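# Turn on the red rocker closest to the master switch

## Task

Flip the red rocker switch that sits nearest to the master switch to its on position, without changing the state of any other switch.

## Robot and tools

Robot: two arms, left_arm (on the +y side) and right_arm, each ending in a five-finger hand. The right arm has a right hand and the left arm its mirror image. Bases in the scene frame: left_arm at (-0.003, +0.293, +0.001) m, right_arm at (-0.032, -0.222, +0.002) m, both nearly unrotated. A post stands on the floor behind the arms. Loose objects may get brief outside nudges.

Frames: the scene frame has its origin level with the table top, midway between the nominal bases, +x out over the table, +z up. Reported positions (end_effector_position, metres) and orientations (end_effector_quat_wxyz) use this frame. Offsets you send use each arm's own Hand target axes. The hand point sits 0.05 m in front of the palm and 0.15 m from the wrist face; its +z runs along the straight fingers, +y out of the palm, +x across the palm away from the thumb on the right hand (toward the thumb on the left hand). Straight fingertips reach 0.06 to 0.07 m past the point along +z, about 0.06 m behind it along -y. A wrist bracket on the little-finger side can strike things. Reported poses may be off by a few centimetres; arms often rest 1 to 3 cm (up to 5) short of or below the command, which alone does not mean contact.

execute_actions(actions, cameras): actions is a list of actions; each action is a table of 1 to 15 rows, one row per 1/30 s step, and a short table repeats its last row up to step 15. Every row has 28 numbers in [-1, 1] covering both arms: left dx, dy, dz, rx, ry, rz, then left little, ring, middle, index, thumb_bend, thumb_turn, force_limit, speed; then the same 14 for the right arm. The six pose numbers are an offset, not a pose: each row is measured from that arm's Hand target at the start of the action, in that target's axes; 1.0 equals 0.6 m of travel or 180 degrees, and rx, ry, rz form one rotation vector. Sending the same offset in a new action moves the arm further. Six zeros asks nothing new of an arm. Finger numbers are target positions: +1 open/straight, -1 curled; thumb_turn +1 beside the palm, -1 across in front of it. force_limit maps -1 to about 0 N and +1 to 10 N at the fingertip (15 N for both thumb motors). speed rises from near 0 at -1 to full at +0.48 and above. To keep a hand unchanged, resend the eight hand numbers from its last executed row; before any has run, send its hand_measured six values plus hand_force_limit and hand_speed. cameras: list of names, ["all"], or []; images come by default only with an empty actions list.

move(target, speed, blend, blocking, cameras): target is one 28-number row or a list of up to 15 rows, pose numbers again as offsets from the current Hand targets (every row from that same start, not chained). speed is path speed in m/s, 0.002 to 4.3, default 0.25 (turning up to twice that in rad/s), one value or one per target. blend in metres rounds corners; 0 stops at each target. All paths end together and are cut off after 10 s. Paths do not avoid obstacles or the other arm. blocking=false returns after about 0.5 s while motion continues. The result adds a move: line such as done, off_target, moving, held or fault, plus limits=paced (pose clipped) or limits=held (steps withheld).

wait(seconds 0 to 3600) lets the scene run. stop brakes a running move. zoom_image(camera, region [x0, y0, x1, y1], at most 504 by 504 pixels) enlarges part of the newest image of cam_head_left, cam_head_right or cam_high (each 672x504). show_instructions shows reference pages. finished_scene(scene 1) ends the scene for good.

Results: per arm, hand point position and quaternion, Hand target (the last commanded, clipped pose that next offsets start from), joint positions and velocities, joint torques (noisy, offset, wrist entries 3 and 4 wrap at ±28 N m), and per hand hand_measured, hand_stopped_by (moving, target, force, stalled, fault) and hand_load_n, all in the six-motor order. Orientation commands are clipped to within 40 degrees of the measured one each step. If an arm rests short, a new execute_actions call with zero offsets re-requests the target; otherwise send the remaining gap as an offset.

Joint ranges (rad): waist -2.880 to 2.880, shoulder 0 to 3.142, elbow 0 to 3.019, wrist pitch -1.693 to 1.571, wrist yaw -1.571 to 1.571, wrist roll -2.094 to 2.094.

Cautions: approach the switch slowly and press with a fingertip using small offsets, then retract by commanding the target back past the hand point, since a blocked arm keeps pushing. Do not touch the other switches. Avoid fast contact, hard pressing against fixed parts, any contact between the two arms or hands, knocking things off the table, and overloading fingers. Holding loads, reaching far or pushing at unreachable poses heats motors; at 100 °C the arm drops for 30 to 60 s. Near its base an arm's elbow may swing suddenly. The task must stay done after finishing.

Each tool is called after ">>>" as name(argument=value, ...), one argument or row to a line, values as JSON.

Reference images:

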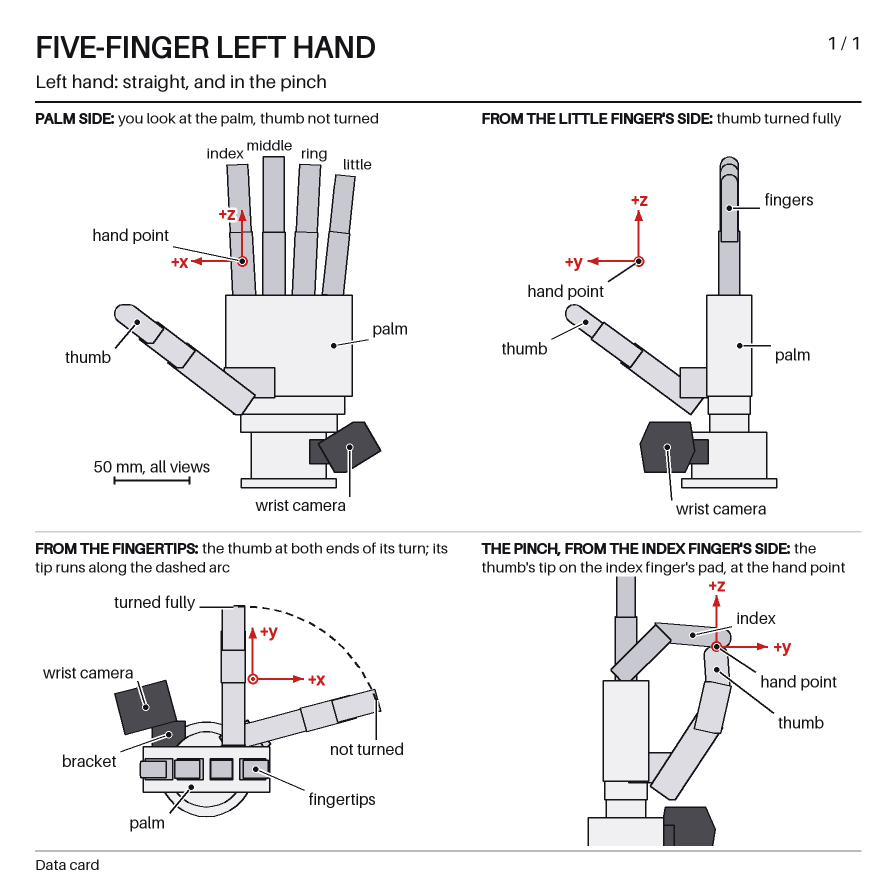

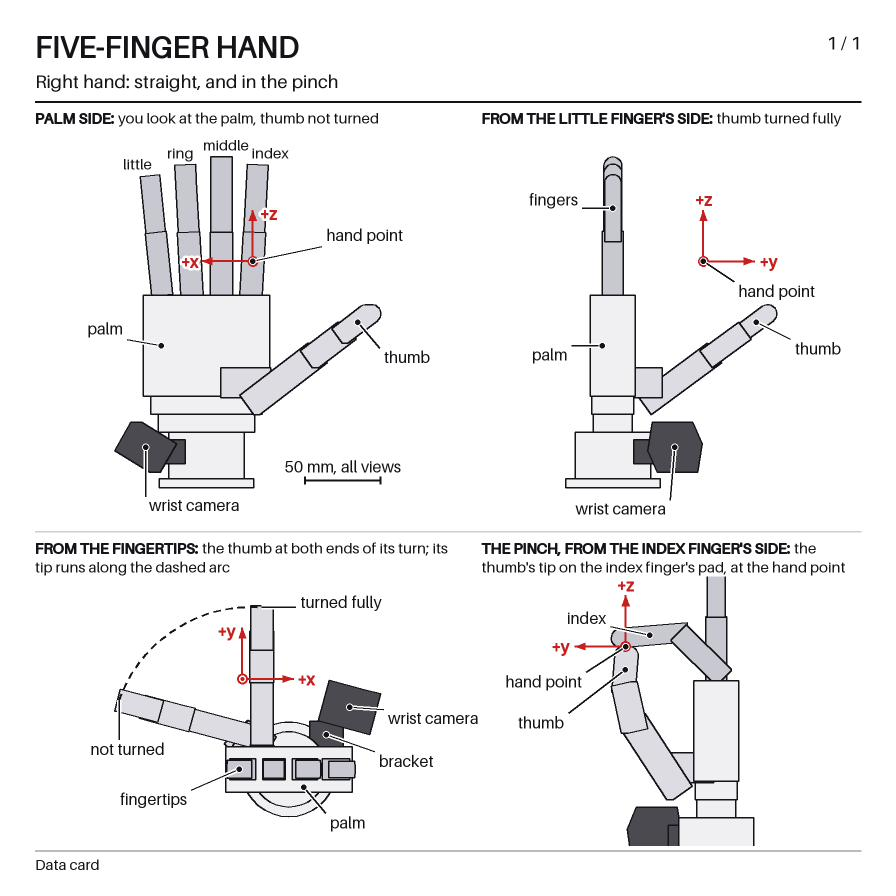

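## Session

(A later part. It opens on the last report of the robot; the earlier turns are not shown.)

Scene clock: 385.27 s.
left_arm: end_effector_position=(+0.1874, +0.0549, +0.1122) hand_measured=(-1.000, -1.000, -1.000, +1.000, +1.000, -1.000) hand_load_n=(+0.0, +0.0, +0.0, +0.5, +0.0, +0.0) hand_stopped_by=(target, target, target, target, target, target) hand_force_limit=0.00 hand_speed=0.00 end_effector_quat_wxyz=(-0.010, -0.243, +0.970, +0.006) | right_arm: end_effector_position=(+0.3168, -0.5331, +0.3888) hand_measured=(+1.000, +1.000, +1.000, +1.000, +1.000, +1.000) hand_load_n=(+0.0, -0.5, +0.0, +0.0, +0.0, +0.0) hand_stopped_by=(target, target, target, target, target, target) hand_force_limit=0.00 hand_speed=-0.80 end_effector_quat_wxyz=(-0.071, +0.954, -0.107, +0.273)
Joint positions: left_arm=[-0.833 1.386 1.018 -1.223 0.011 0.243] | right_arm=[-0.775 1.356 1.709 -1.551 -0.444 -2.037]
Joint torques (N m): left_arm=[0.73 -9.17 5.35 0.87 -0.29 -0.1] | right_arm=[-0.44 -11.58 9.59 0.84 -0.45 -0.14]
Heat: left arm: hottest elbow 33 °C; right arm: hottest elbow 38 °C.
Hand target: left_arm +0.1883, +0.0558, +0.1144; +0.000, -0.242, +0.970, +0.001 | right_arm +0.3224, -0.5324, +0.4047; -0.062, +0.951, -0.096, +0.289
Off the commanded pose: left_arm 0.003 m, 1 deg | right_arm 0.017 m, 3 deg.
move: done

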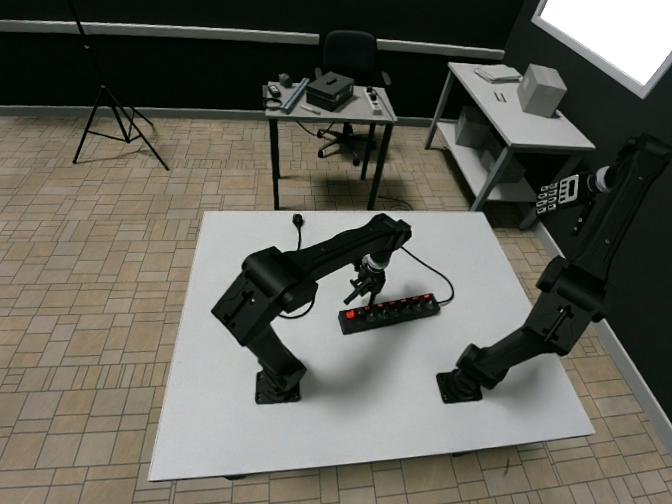

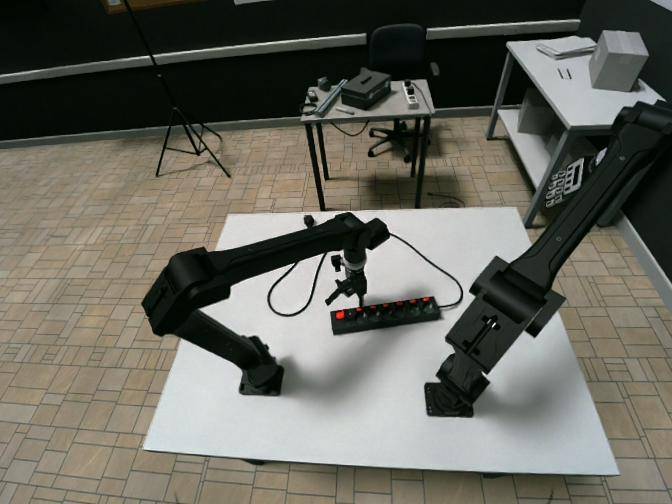

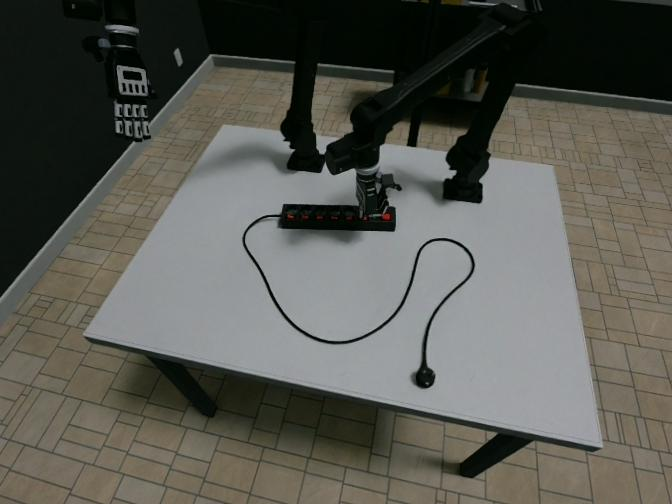

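>>> move(
  target=[0, 0, -0.015, 0, 0, 0, -1, -1, -1, 1, 1, -1, 0, 0, 0,0,0,0,0,0, 1,1,1,1,1,1,0.0,-0.8],
  speed=0.05,
  cameras=["all"],
)

>>> zoom_image(
  camera="cam_high",
  region=[340, 190, 390, 240],
)

>>> zoom_image(
  camera="cam_head_right",
  region=[330, 280, 380, 330],
)

>>> zoom_image(
  camera="cam_head_left",
  region=[340, 280, 390, 330],
)

Scene clock: 396.23 s.
left_arm: end_effector_position=(+0.1875, +0.0548, +0.1130) hand_measured=(-1.000, -1.000, -1.000, +1.000, +1.000, -1.000) hand_load_n=(+0.0, +0.0, +0.0, +0.0, +0.0, +0.0) hand_stopped_by=(target, target, target, target, target, target) hand_force_limit=0.00 hand_speed=0.00 end_effector_quat_wxyz=(-0.009, -0.243, +0.970, +0.005) | right_arm: end_effector_position=(+0.3168, -0.5331, +0.3888) hand_measured=(+1.000, +1.000, +1.000, +1.000, +1.000, +1.000) hand_load_n=(+0.0, +0.0, +0.0, +0.0, +0.0, +0.0) hand_stopped_by=(target, target, target, target, target, target) hand_force_limit=0.00 hand_speed=-0.80 end_effector_quat_wxyz=(-0.071, +0.954, -0.107, +0.273)
Joint positions: left_arm=[-0.833 1.383 1.018 -1.223 0.011 0.243] | right_arm=[-0.775 1.356 1.709 -1.551 -0.444 -2.037]
Joint torques (N m): left_arm=[0.62 -9.76 6.63 -0.13 -0.3 -0.11] | right_arm=[-0.15 -11.75 9.58 0.84 -0.48 -0.15]
Heat: left arm: hottest elbow 32 °C; right arm: hottest elbow 38 °C.
Hand target: left_arm +0.1883, +0.0557, +0.1234; +0.000, -0.242, +0.970, +0.001 | right_arm +0.3224, -0.5324, +0.4047; -0.062, +0.951, -0.096, +0.289
Off the commanded pose: left_arm 0.010 m, 1 deg | right_arm 0.017 m, 3 deg.
move: done

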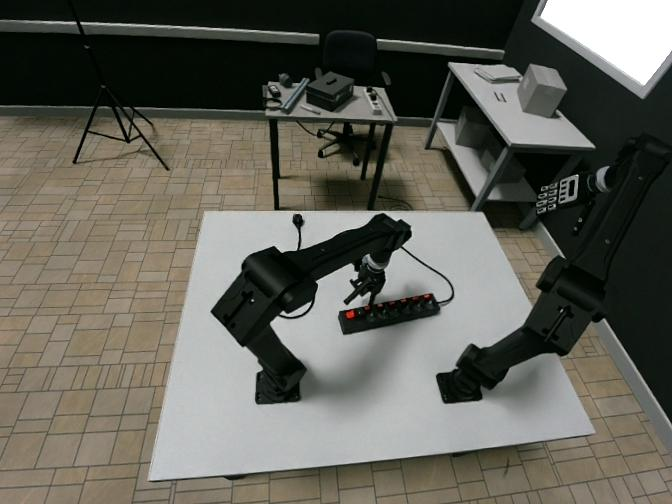

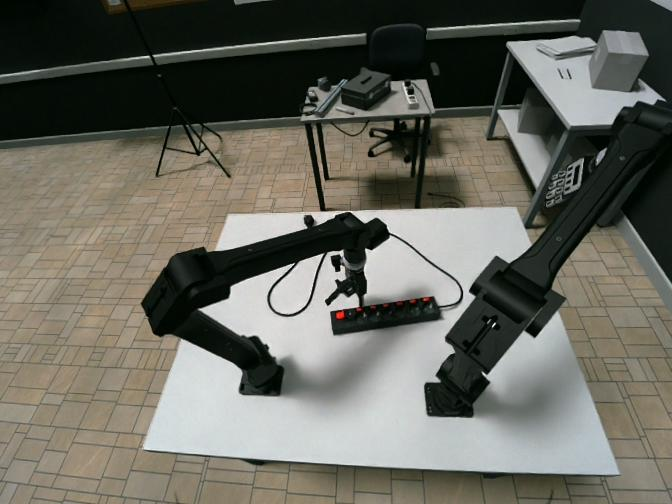

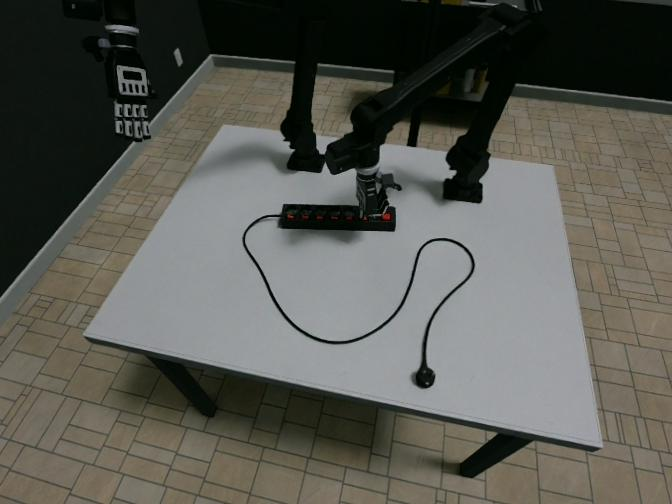

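Scaled by 10.080.

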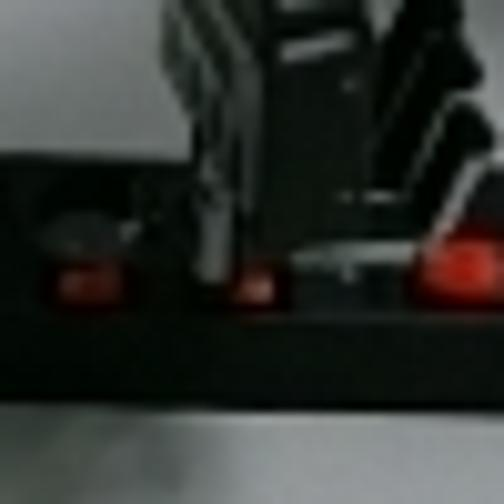

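Scaled by 10.080.

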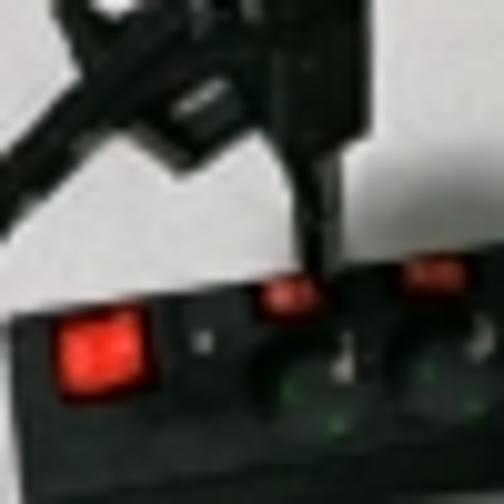

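Scaled by 10.080.

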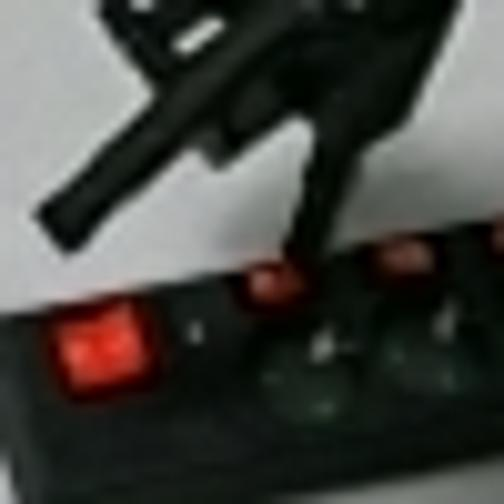

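>>> move(
  target=[0.001, 0.0034, -0.015, 0, 0, 0, -1, -1, -1, 1, 1, -1, 0, 0, 0,0,0,0,0,0, 1,1,1,1,1,1,0.0,-0.8],
  speed=0.05,
  cameras=["all"],
)

>>> zoom_image(
  camera="cam_high",
  region=[340, 190, 390, 240],
)

>>> zoom_image(
  camera="cam_head_right",
  region=[330, 280, 380, 330],
)

>>> zoom_image(
  camera="cam_head_left",
  region=[340, 280, 390, 330],
)

Scene clock: 404.53 s.
left_arm: end_effector_position=(+0.1824, +0.0611, +0.1170) hand_measured=(-1.000, -1.000, -1.000, +1.000, +1.000, -1.000) hand_load_n=(+0.0, +0.0, +0.0, +0.0, +0.0, +0.0) hand_stopped_by=(target, target, target, target, target, target) hand_force_limit=0.00 hand_speed=0.00 end_effector_quat_wxyz=(-0.015, -0.244, +0.970, +0.016) | right_arm: end_effector_position=(+0.3168, -0.5331, +0.3888) hand_measured=(+1.000, +1.000, +1.000, +1.000, +1.000, +1.000) hand_load_n=(+0.0, +0.0, +0.0, +0.0, +0.0, +0.0) hand_stopped_by=(target, target, target, target, target, target) hand_force_limit=0.00 hand_speed=-0.80 end_effector_quat_wxyz=(-0.071, +0.954, -0.107, +0.273)
Joint positions: left_arm=[-0.832 1.377 1.018 -1.254 0.011 0.243] | right_arm=[-0.775 1.356 1.709 -1.551 -0.444 -2.037]
Joint torques (N m): left_arm=[0.5 -9.88 7.5 -0.32 -0.28 -0.11] | right_arm=[-0.15 -11.69 9.69 0.69 -0.48 -0.13]
Heat: left arm: hottest elbow 32 °C; right arm: hottest elbow 38 °C.
Hand target: left_arm +0.1868, +0.0572, +0.1324; +0.000, -0.242, +0.970, +0.001 | right_arm +0.3224, -0.5324, +0.4047; -0.062, +0.951, -0.096, +0.289
Off the commanded pose: left_arm 0.016 m, 2 deg | right_arm 0.017 m, 3 deg.
move: off_target (left_arm)

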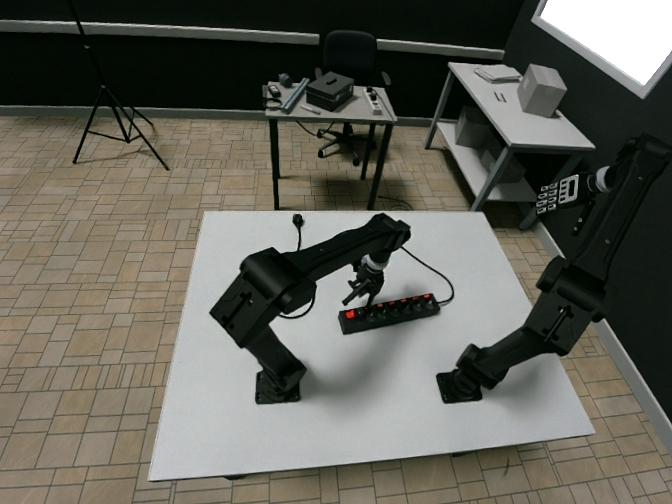

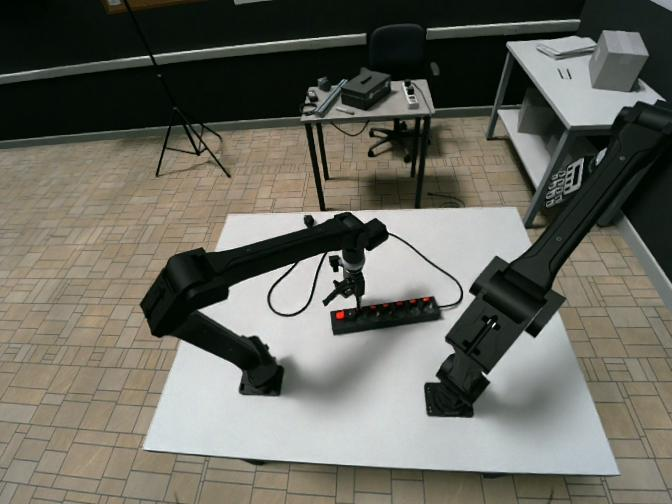

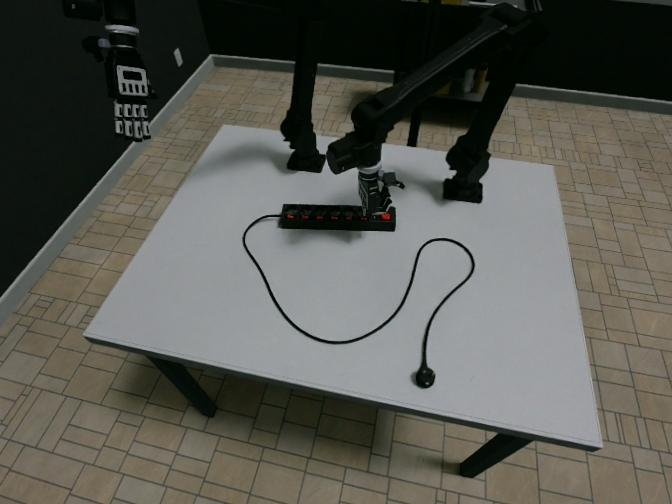

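Scaled by 10.080.

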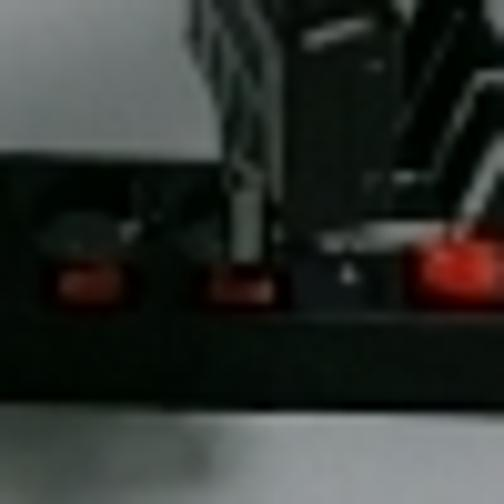

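Scaled by 10.080.

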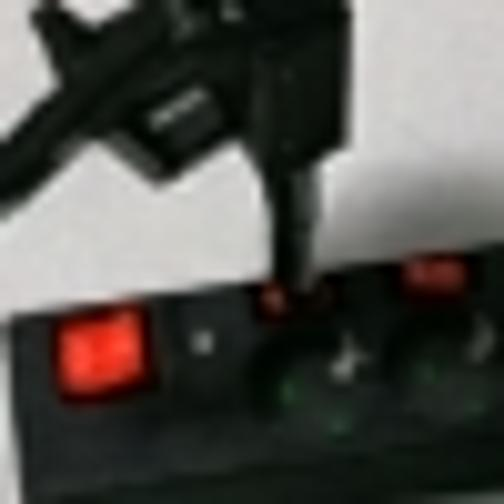

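Scaled by 10.080.

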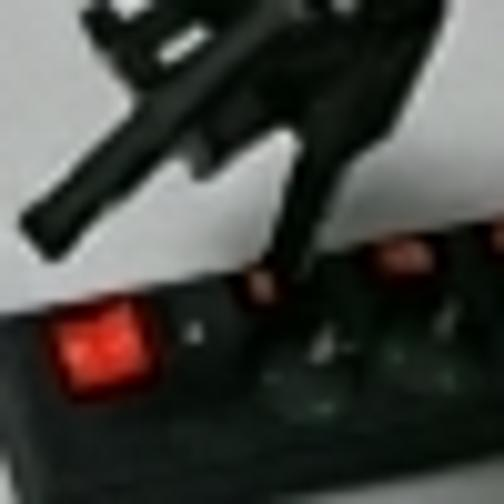

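>>> move(
  target=[-0.0017, -0.0085, 0, 0, 0, 0, -1, -1, -1, 1, 1, -1, 0, 0, 0,0,0,0,0,0, 1,1,1,1,1,1,0.0,-0.8],
  speed=0.05,
)

Scene clock: 414.20 s.
left_arm: end_effector_position=(+0.1824, +0.0611, +0.1170) hand_measured=(-1.000, -1.000, -1.000, +1.000, +1.000, -1.000) hand_load_n=(+0.0, +0.0, +0.0, +0.0, +0.0, +0.0) hand_stopped_by=(target, target, target, target, target, target) hand_force_limit=0.00 hand_speed=0.00 end_effector_quat_wxyz=(-0.015, -0.244, +0.970, +0.016) | right_arm: end_effector_position=(+0.3168, -0.5331, +0.3888) hand_measured=(+1.000, +1.000, +1.000, +1.000, +1.000, +1.000) hand_load_n=(+0.0, +0.5, +0.0, +0.0, +0.0, +0.0) hand_stopped_by=(target, target, target, target, target, target) hand_force_limit=0.00 hand_speed=-0.80 end_effector_quat_wxyz=(-0.071, +0.954, -0.107, +0.273)
Joint positions: left_arm=[-0.832 1.377 1.018 -1.254 0.011 0.243] | right_arm=[-0.775 1.356 1.709 -1.551 -0.444 -2.037]
Joint torques (N m): left_arm=[0.56 -9.05 8.43 -0.28 -0.28 -0.11] | right_arm=[-0.38 -11.63 9.52 0.77 -0.48 -0.14]
Heat: left arm: hottest elbow 32 °C; right arm: hottest elbow 38 °C.
Hand target: left_arm +0.1901, +0.0532, +0.1324; +0.000, -0.242, +0.970, +0.001 | right_arm +0.3224, -0.5324, +0.4047; -0.062, +0.951, -0.096, +0.289
Off the commanded pose: left_arm 0.019 m, 2 deg | right_arm 0.017 m, 3 deg.
move: off_target (left_arm)

>>> move(
  target=[-0.0012, -0.006, 0, 0, 0, 0, -1, -1, -1, 1, 1, -1, 0, 0, 0,0,0,0,0,0, 1,1,1,1,1,1,0.0,-0.8],
  speed=0.05,
)

Scene clock: 419.97 s.
left_arm: end_effector_position=(+0.1824, +0.0611, +0.1170) hand_measured=(-1.000, -1.000, -1.000, +1.000, +1.000, -1.000) hand_load_n=(+0.0, +0.0, +0.0, +0.0, +0.0, +0.0) hand_stopped_by=(target, target, target, target, target, target) hand_force_limit=0.00 hand_speed=0.00 end_effector_quat_wxyz=(-0.015, -0.244, +0.970, +0.016) | right_arm: end_effector_position=(+0.3168, -0.5331, +0.3888) hand_measured=(+1.000, +1.000, +1.000, +1.000, +1.000, +1.000) hand_load_n=(+0.0, +0.0, +0.0, +0.0, +0.0, +0.0) hand_stopped_by=(target, target, target, target, target, target) hand_force_limit=0.00 hand_speed=-0.80 end_effector_quat_wxyz=(-0.071, +0.954, -0.107, +0.273)
Joint positions: left_arm=[-0.832 1.377 1.018 -1.254 0.011 0.243] | right_arm=[-0.775 1.356 1.709 -1.551 -0.444 -2.037]
Joint torques (N m): left_arm=[0.44 -8.29 9.09 -0.28 -0.28 -0.12] | right_arm=[-0.32 -11.69 9.57 0.73 -0.45 -0.15]
Heat: left arm: hottest elbow 32 °C; right arm: hottest elbow 38 °C.
Hand target: left_arm +0.1925, +0.0504, +0.1324; +0.000, -0.242, +0.970, +0.001 | right_arm +0.3224, -0.5324, +0.4047; -0.062, +0.951, -0.096, +0.289
Off the commanded pose: left_arm 0.021 m, 2 deg | right_arm 0.017 m, 3 deg.
move: off_target (left_arm)

>>> move(
  target=[-0.0010, -0.005, 0, 0, 0, 0, -1, -1, -1, 1, 1, -1, 0, 0, 0,0,0,0,0,0, 1,1,1,1,1,1,0.0,-0.8],
  speed=0.05,
)

Scene clock: 424.20 s.
left_arm: end_effector_position=(+0.1824, +0.0611, +0.1170) hand_measured=(-1.000, -1.000, -1.000, +1.000, +1.000, -1.000) hand_load_n=(+0.0, +0.0, +0.0, +0.0, +0.0, +0.0) hand_stopped_by=(target, target, target, target, target, target) hand_force_limit=0.00 hand_speed=0.00 end_effector_quat_wxyz=(-0.015, -0.244, +0.970, +0.016) | right_arm: end_effector_position=(+0.3168, -0.5331, +0.3888) hand_measured=(+1.000, +1.000, +1.000, +1.000, +1.000, +1.000) hand_load_n=(+0.0, +0.0, +0.0, +0.0, +0.0, +0.0) hand_stopped_by=(target, target, target, target, target, target) hand_force_limit=0.00 hand_speed=-0.80 end_effector_quat_wxyz=(-0.071, +0.954, -0.107, +0.273)
Joint positions: left_arm=[-0.832 1.377 1.018 -1.254 0.011 0.243] | right_arm=[-0.775 1.356 1.709 -1.551 -0.444 -2.037]
Joint torques (N m): left_arm=[0.67 -7.71 9.69 -0.2 -0.29 -0.12] | right_arm=[-0.21 -11.93 9.5 0.8 -0.47 -0.14]
Heat: left arm: hottest elbow 32 °C; right arm: hottest elbow 38 °C.
Hand target: left_arm +0.1944, +0.0480, +0.1324; +0.000, -0.242, +0.970, +0.001 | right_arm +0.3224, -0.5324, +0.4047; -0.062, +0.951, -0.096, +0.289
Off the commanded pose: left_arm 0.023 m, 2 deg | right_arm 0.017 m, 3 deg.
move: off_target (left_arm)

>>> move(
  target=[-0.0010, -0.005, 0, 0, 0, 0, -1, -1, -1, 1, 1, -1, 0, 0, 0,0,0,0,0,0, 1,1,1,1,1,1,0.0,-0.8],
  speed=0.05,
)

Scene clock: 430.87 s.
left_arm: end_effector_position=(+0.1844, +0.0589, +0.1175) hand_measured=(-1.000, -1.000, -1.000, +1.000, +1.000, -1.000) hand_load_n=(+0.5, +0.0, +0.0, +0.0, +0.0, +0.0) hand_stopped_by=(target, target, target, target, target, target) hand_force_limit=0.00 hand_speed=0.00 end_effector_quat_wxyz=(-0.014, -0.244, +0.970, +0.015) | right_arm: end_effector_position=(+0.3168, -0.5331, +0.3888) hand_measured=(+1.000, +1.000, +1.000, +1.000, +1.000, +1.000) hand_load_n=(+0.0, +0.0, +0.0, +0.0, +0.0, +0.0) hand_stopped_by=(target, target, target, target, target, target) hand_force_limit=0.00 hand_speed=-0.80 end_effector_quat_wxyz=(-0.071, +0.954, -0.107, +0.273)
Joint positions: left_arm=[-0.832 1.383 1.026 -1.254 0.011 0.243] | right_arm=[-0.775 1.356 1.709 -1.551 -0.444 -2.037]
Joint torques (N m): left_arm=[0.5 -7.59 9.76 -0.27 -0.26 -0.13] | right_arm=[-0.09 -12.04 9.52 0.68 -0.45 -0.14]
Heat: left arm: hottest elbow 32 °C; right arm: hottest elbow 38 °C.
Hand target: left_arm +0.1963, +0.0456, +0.1324; +0.000, -0.242, +0.970, +0.001 | right_arm +0.3224, -0.5324, +0.4047; -0.062, +0.951, -0.096, +0.289
Off the commanded pose: left_arm 0.023 m, 2 deg | right_arm 0.017 m, 3 deg.
move: off_target (left_arm)

>>> move(
  target=[-0.0008, -0.0042, 0, 0, 0, 0, -1, -1, -1, 1, 1, -1, 0, 0, 0,0,0,0,0,0, 1,1,1,1,1,1,0.0,-0.8],
  speed=0.05,
  cameras=["all"],
)

>>> zoom_image(
  camera="cam_high",
  region=[340, 190, 390, 240],
)

>>> zoom_image(
  camera="cam_head_right",
  region=[330, 280, 380, 330],
)

>>> zoom_image(
  camera="cam_head_left",
  region=[340, 280, 390, 330],
)

Scene clock: 439.83 s.
left_arm: end_effector_position=(+0.1860, +0.0572, +0.1171) hand_measured=(-1.000, -1.000, -1.000, +1.000, +1.000, -1.000) hand_load_n=(-0.5, +0.0, +0.0, +0.0, +0.0, +0.0) hand_stopped_by=(target, target, target, target, target, target) hand_force_limit=0.00 hand_speed=0.00 end_effector_quat_wxyz=(-0.015, -0.244, +0.970, +0.016) | right_arm: end_effector_position=(+0.3168, -0.5331, +0.3888) hand_measured=(+1.000, +1.000, +1.000, +1.000, +1.000, +1.000) hand_load_n=(+0.0, +0.0, +0.0, +0.0, +0.0, +0.0) hand_stopped_by=(target, target, target, target, target, target) hand_force_limit=0.00 hand_speed=-0.80 end_effector_quat_wxyz=(-0.071, +0.954, -0.107, +0.273)
Joint positions: left_arm=[-0.832 1.391 1.032 -1.254 0.011 0.243] | right_arm=[-0.775 1.356 1.709 -1.551 -0.444 -2.037]
Joint torques (N m): left_arm=[0.44 -7.88 9.73 -0.29 -0.27 -0.12] | right_arm=[-0.15 -11.87 9.54 0.79 -0.45 -0.14]
Heat: left arm: hottest elbow 34 °C; right arm: hottest elbow 38 °C.
Hand target: left_arm +0.1979, +0.0436, +0.1324; +0.000, -0.242, +0.970, +0.001 | right_arm +0.3224, -0.5324, +0.4047; -0.062, +0.951, -0.096, +0.289
Off the commanded pose: left_arm 0.024 m, 2 deg | right_arm 0.017 m, 3 deg.
move: off_target (left_arm)

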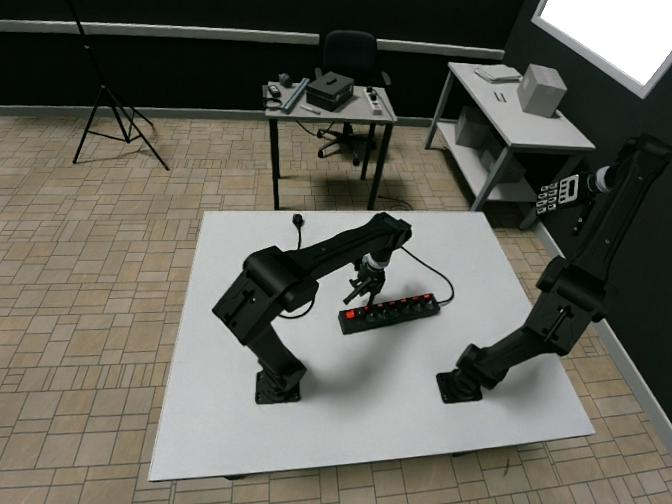

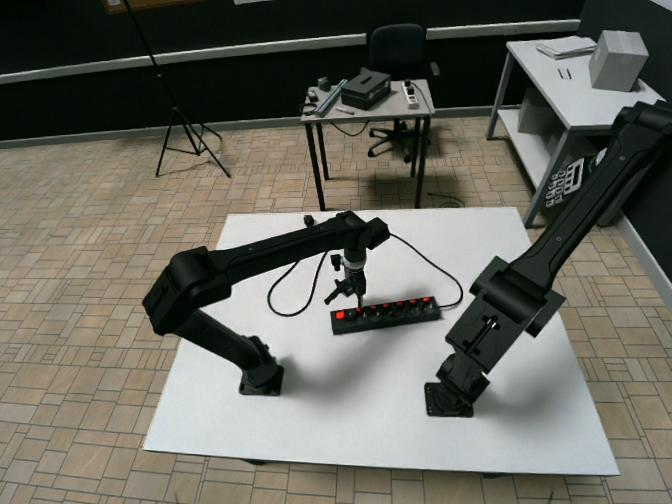

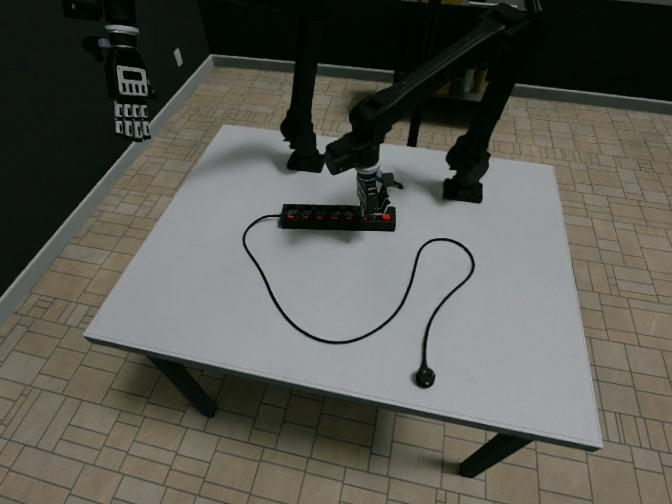

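Scaled by 10.080.

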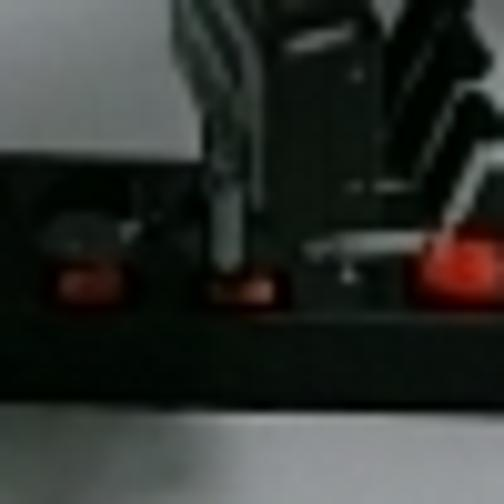

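Scaled by 10.080.

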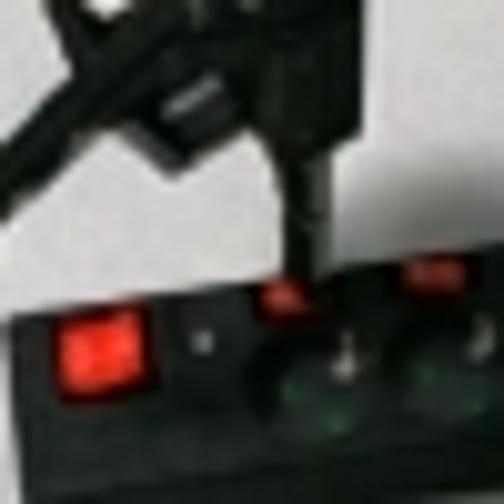

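Scaled by 10.080.

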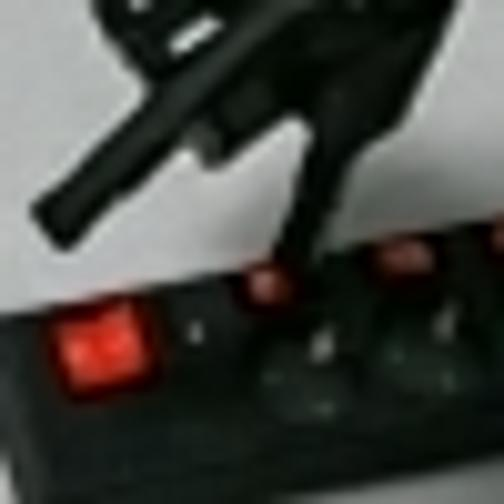

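>>> move(
  target=[0, 0, 0.015, 0, 0, 0, -1, -1, -1, 1, 1, -1, 0, 0, 0,0,0,0,0,0, 1,1,1,1,1,1,0.0,-0.8],
  speed=0.05,
)

Scene clock: 445.07 s.
left_arm: end_effector_position=(+0.1859, +0.0573, +0.1149) hand_measured=(-1.000, -1.000, -1.000, +1.000, +1.000, -1.000) hand_load_n=(+0.0, +0.0, +0.0, +0.0, -0.5, +0.0) hand_stopped_by=(target, target, target, target, target, target) hand_force_limit=0.00 hand_speed=0.00 end_effector_quat_wxyz=(-0.016, -0.244, +0.969, +0.019) | right_arm: end_effector_position=(+0.3168, -0.5331, +0.3888) hand_measured=(+1.000, +1.000, +1.000, +1.000, +1.000, +1.000) hand_load_n=(+0.0, +0.0, +0.0, +0.0, +0.0, +0.0) hand_stopped_by=(target, target, target, target, target, target) hand_force_limit=0.00 hand_speed=-0.80 end_effector_quat_wxyz=(-0.071, +0.954, -0.107, +0.273)
Joint positions: left_arm=[-0.832 1.399 1.032 -1.254 0.011 0.243] | right_arm=[-0.775 1.356 1.709 -1.551 -0.444 -2.037]
Joint torques (N m): left_arm=[0.44 -7.88 8.49 0.75 -0.28 -0.14] | right_arm=[0.21 -11.99 9.63 0.69 -0.47 -0.2]
Heat: left arm: hottest elbow 35 °C; right arm: hottest elbow 39 °C.
Hand target: left_arm +0.1979, +0.0437, +0.1234; +0.000, -0.242, +0.970, +0.001 | right_arm +0.3224, -0.5324, +0.4047; -0.062, +0.951, -0.096, +0.289
Off the commanded pose: left_arm 0.020 m, 3 deg | right_arm 0.017 m, 3 deg.
move: off_target (left_arm)

>>> move(
  target=[0, 0, 0.01, 0, 0, 0, -1, -1, -1, 1, 1, -1, 0, 0, 0,0,0,0,0,0, 1,1,1,1,1,1,0.0,-0.8],
  speed=0.05,
  cameras=["all"],
)

>>> zoom_image(
  camera="cam_high",
  region=[340, 190, 390, 240],
)

>>> zoom_image(
  camera="cam_head_right",
  region=[330, 280, 380, 330],
)

>>> zoom_image(
  camera="cam_head_left",
  region=[340, 280, 390, 330],
)

Scene clock: 452.60 s.
left_arm: end_effector_position=(+0.1861, +0.0564, +0.1147) hand_measured=(-1.000, -1.000, -1.000, +1.000, +1.000, -1.000) hand_load_n=(+0.0, +0.0, +0.0, +0.0, +0.0, +0.0) hand_stopped_by=(target, target, target, target, target, target) hand_force_limit=0.00 hand_speed=0.00 end_effector_quat_wxyz=(-0.016, -0.243, +0.970, +0.018) | right_arm: end_effector_position=(+0.3168, -0.5331, +0.3888) hand_measured=(+1.000, +1.000, +1.000, +1.000, +1.000, +1.000) hand_load_n=(+0.0, +0.0, +0.0, +0.0, +0.0, +0.0) hand_stopped_by=(target, target, target, target, target, target) hand_force_limit=0.00 hand_speed=-0.80 end_effector_quat_wxyz=(-0.071, +0.954, -0.107, +0.273)
Joint positions: left_arm=[-0.833 1.399 1.032 -1.251 0.011 0.243] | right_arm=[-0.775 1.356 1.709 -1.551 -0.444 -2.037]
Joint torques (N m): left_arm=[0.5 -7.36 7.69 1.25 -0.27 -0.13] | right_arm=[-0.03 -12.22 9.57 0.72 -0.46 -0.14]
Heat: left arm: hottest elbow 36 °C; right arm: hottest elbow 39 °C.
Hand target: left_arm +0.1979, +0.0437, +0.1174; +0.000, -0.242, +0.970, +0.001 | right_arm +0.3224, -0.5324, +0.4047; -0.062, +0.951, -0.096, +0.289
Off the commanded pose: left_arm 0.018 m, 3 deg | right_arm 0.017 m, 3 deg.
move: off_target (left_arm)

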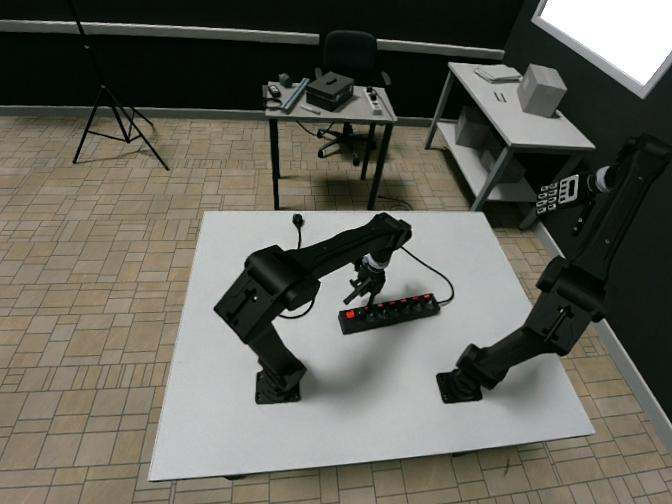

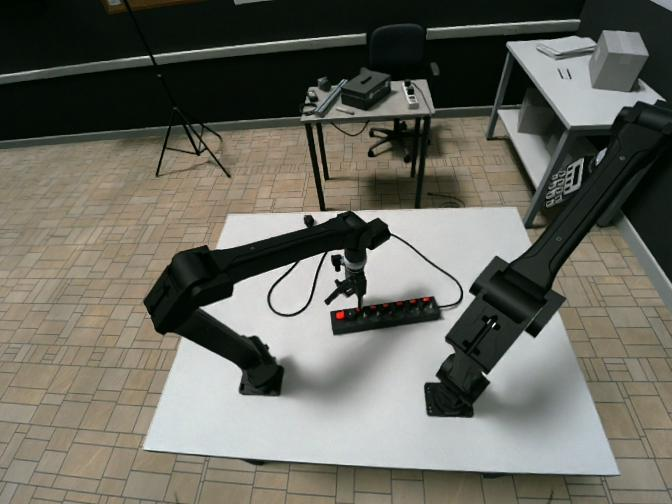

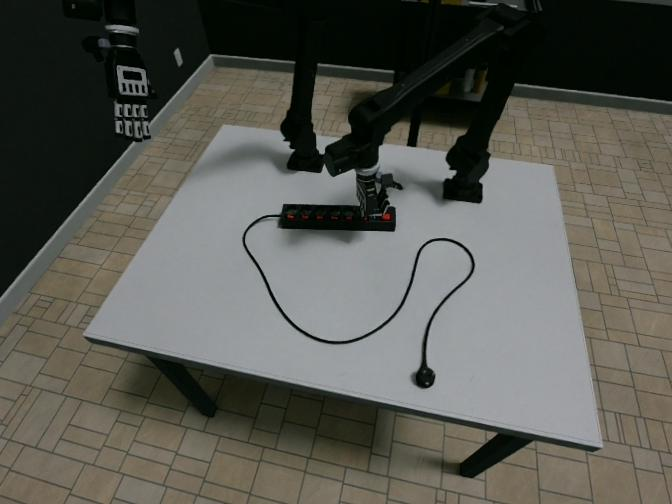

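Scaled by 10.080.

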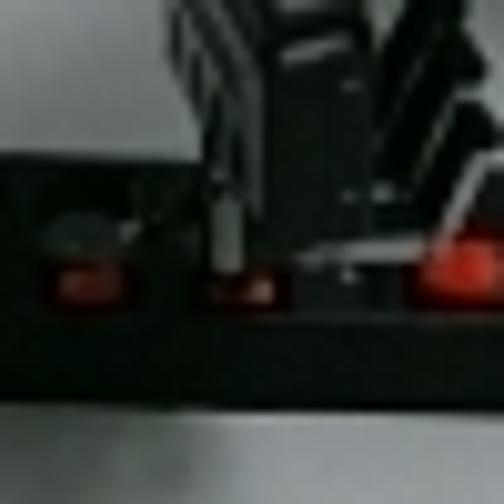

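Scaled by 10.080.

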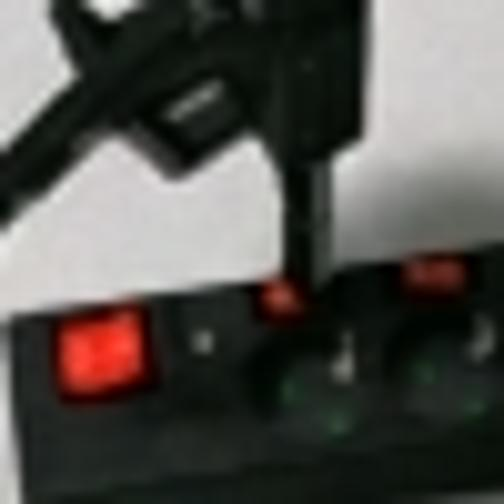

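Scaled by 10.080.

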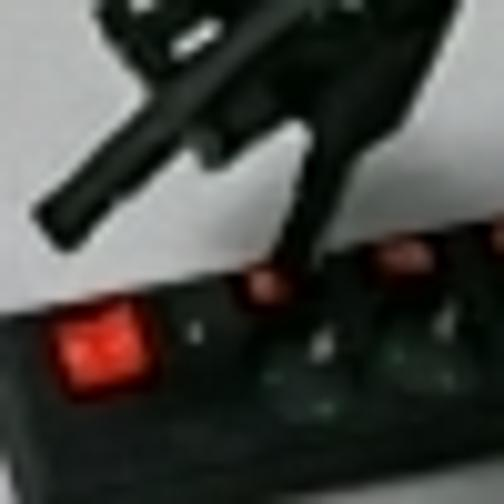

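>>> move(
  target=[0, 0, 0.015, 0, 0, 0, -1, -1, -1, 1, 1, -1, 0, 0, 0,0,0,0,0,0, 1,1,1,1,1,1,0.0,-0.8],
  speed=0.05,
)

Scene clock: 460.10 s.
left_arm: end_effector_position=(+0.1900, +0.0527, +0.1100) hand_measured=(-1.000, -1.000, -1.000, +1.000, +1.000, -1.000) hand_load_n=(+0.0, +0.0, +0.0, -1.0, +0.0, +0.0) hand_stopped_by=(target, target, target, target, target, target) hand_force_limit=0.00 hand_speed=0.00 end_effector_quat_wxyz=(-0.013, -0.238, +0.971, +0.013) | right_arm: end_effector_position=(+0.3168, -0.5331, +0.3888) hand_measured=(+1.000, +1.000, +1.000, +1.000, +1.000, +1.000) hand_load_n=(-0.5, +0.0, +0.0, +0.0, +0.0, -0.5) hand_stopped_by=(target, target, target, target, target, target) hand_force_limit=0.00 hand_speed=-0.80 end_effector_quat_wxyz=(-0.071, +0.954, -0.107, +0.273)
Joint positions: left_arm=[-0.835 1.409 1.032 -1.229 0.009 0.252] | right_arm=[-0.775 1.356 1.709 -1.551 -0.444 -2.037]
Joint torques (N m): left_arm=[0.56 -7.77 6.45 1.43 -0.26 -0.14] | right_arm=[-0.15 -11.81 9.46 0.88 -0.45 -0.17]
Heat: left arm: hottest elbow 36 °C; right arm: hottest elbow 39 °C.
Hand target: left_arm +0.1979, +0.0437, +0.1084; +0.000, -0.242, +0.970, +0.001 | right_arm +0.3224, -0.5324, +0.4047; -0.062, +0.951, -0.096, +0.289
Off the commanded pose: left_arm 0.012 m, 2 deg | right_arm 0.017 m, 3 deg.
move: off_target (left_arm)

>>> wait(
  seconds=0.1,
  cameras=["all"],
)

>>> zoom_image(
  camera="cam_high",
  region=[340, 190, 390, 240],
)

>>> zoom_image(
  camera="cam_head_right",
  region=[330, 280, 380, 330],
)

>>> zoom_image(
  camera="cam_head_left",
  region=[340, 280, 390, 330],
)

Scene clock: 467.47 s.
left_arm: end_effector_position=(+0.1900, +0.0527, +0.1100) hand_measured=(-1.000, -1.000, -1.000, +1.000, +1.000, -1.000) hand_load_n=(+0.0, +0.0, +0.0, -1.0, +0.0, +0.0) hand_stopped_by=(target, target, target, target, target, target) hand_force_limit=0.00 hand_speed=0.00 end_effector_quat_wxyz=(-0.013, -0.238, +0.971, +0.013) | right_arm: end_effector_position=(+0.3168, -0.5331, +0.3888) hand_measured=(+1.000, +1.000, +1.000, +1.000, +1.000, +1.000) hand_load_n=(+0.0, +0.0, +0.0, +0.0, -0.5, +0.0) hand_stopped_by=(target, target, target, target, target, target) hand_force_limit=0.00 hand_speed=-0.80 end_effector_quat_wxyz=(-0.071, +0.954, -0.107, +0.273)
Joint positions: left_arm=[-0.835 1.409 1.032 -1.229 0.009 0.252] | right_arm=[-0.775 1.356 1.709 -1.551 -0.444 -2.037]
Joint torques (N m): left_arm=[0.56 -7.82 6.39 1.42 -0.26 -0.13] | right_arm=[0.15 -12.1 9.59 0.75 -0.46 -0.15]
Heat: left arm: hottest elbow 36 °C; right arm: hottest elbow 39 °C.
Hand target: left_arm +0.1979, +0.0437, +0.1084; +0.000, -0.242, +0.970, +0.001 | right_arm +0.3224, -0.5324, +0.4047; -0.062, +0.951, -0.096, +0.289
Off the commanded pose: left_arm 0.012 m, 2 deg | right_arm 0.017 m, 3 deg.
wait: 0.10 s; at rest from the start

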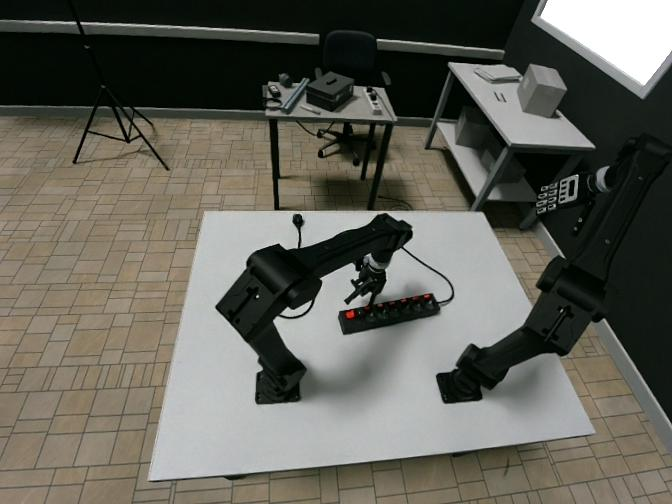

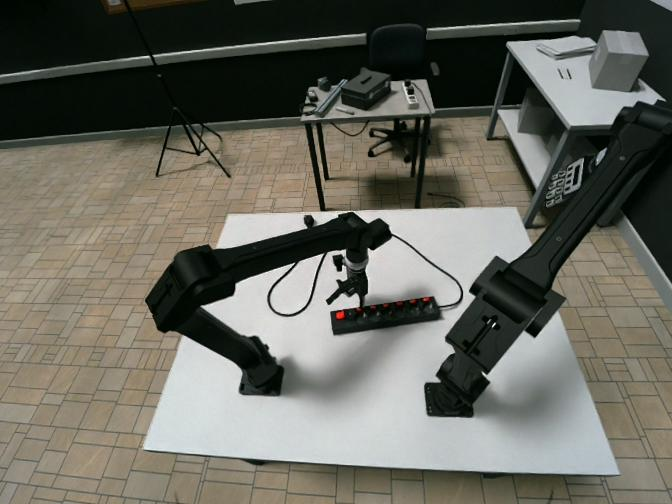

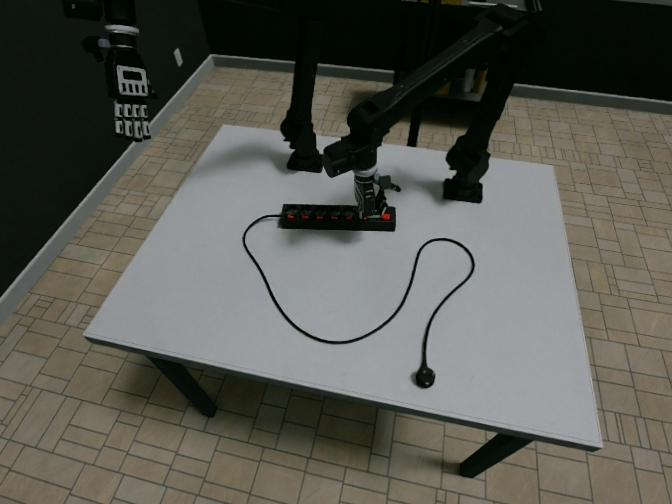

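Scaled by 10.080.

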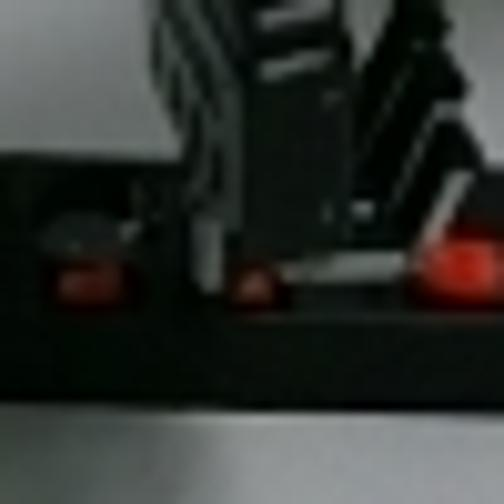

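Scaled by 10.080.

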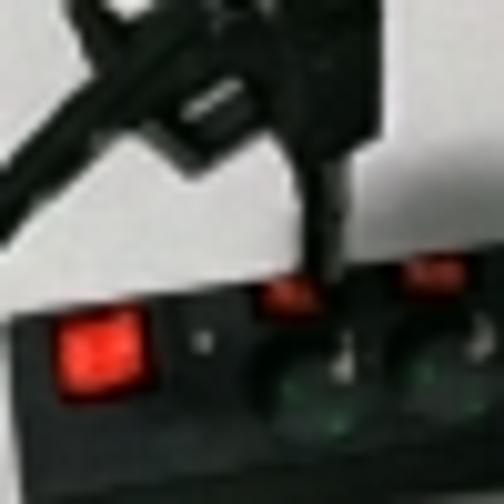

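Scaled by 10.080.

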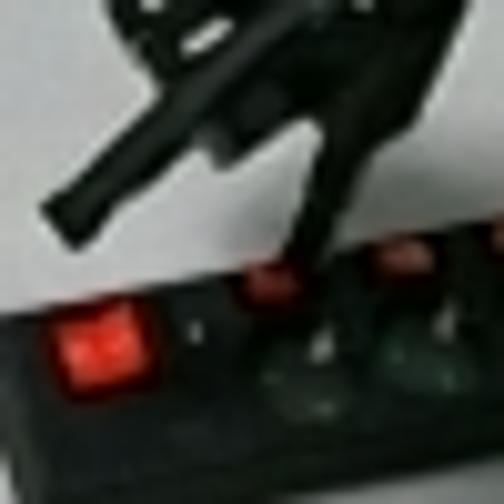

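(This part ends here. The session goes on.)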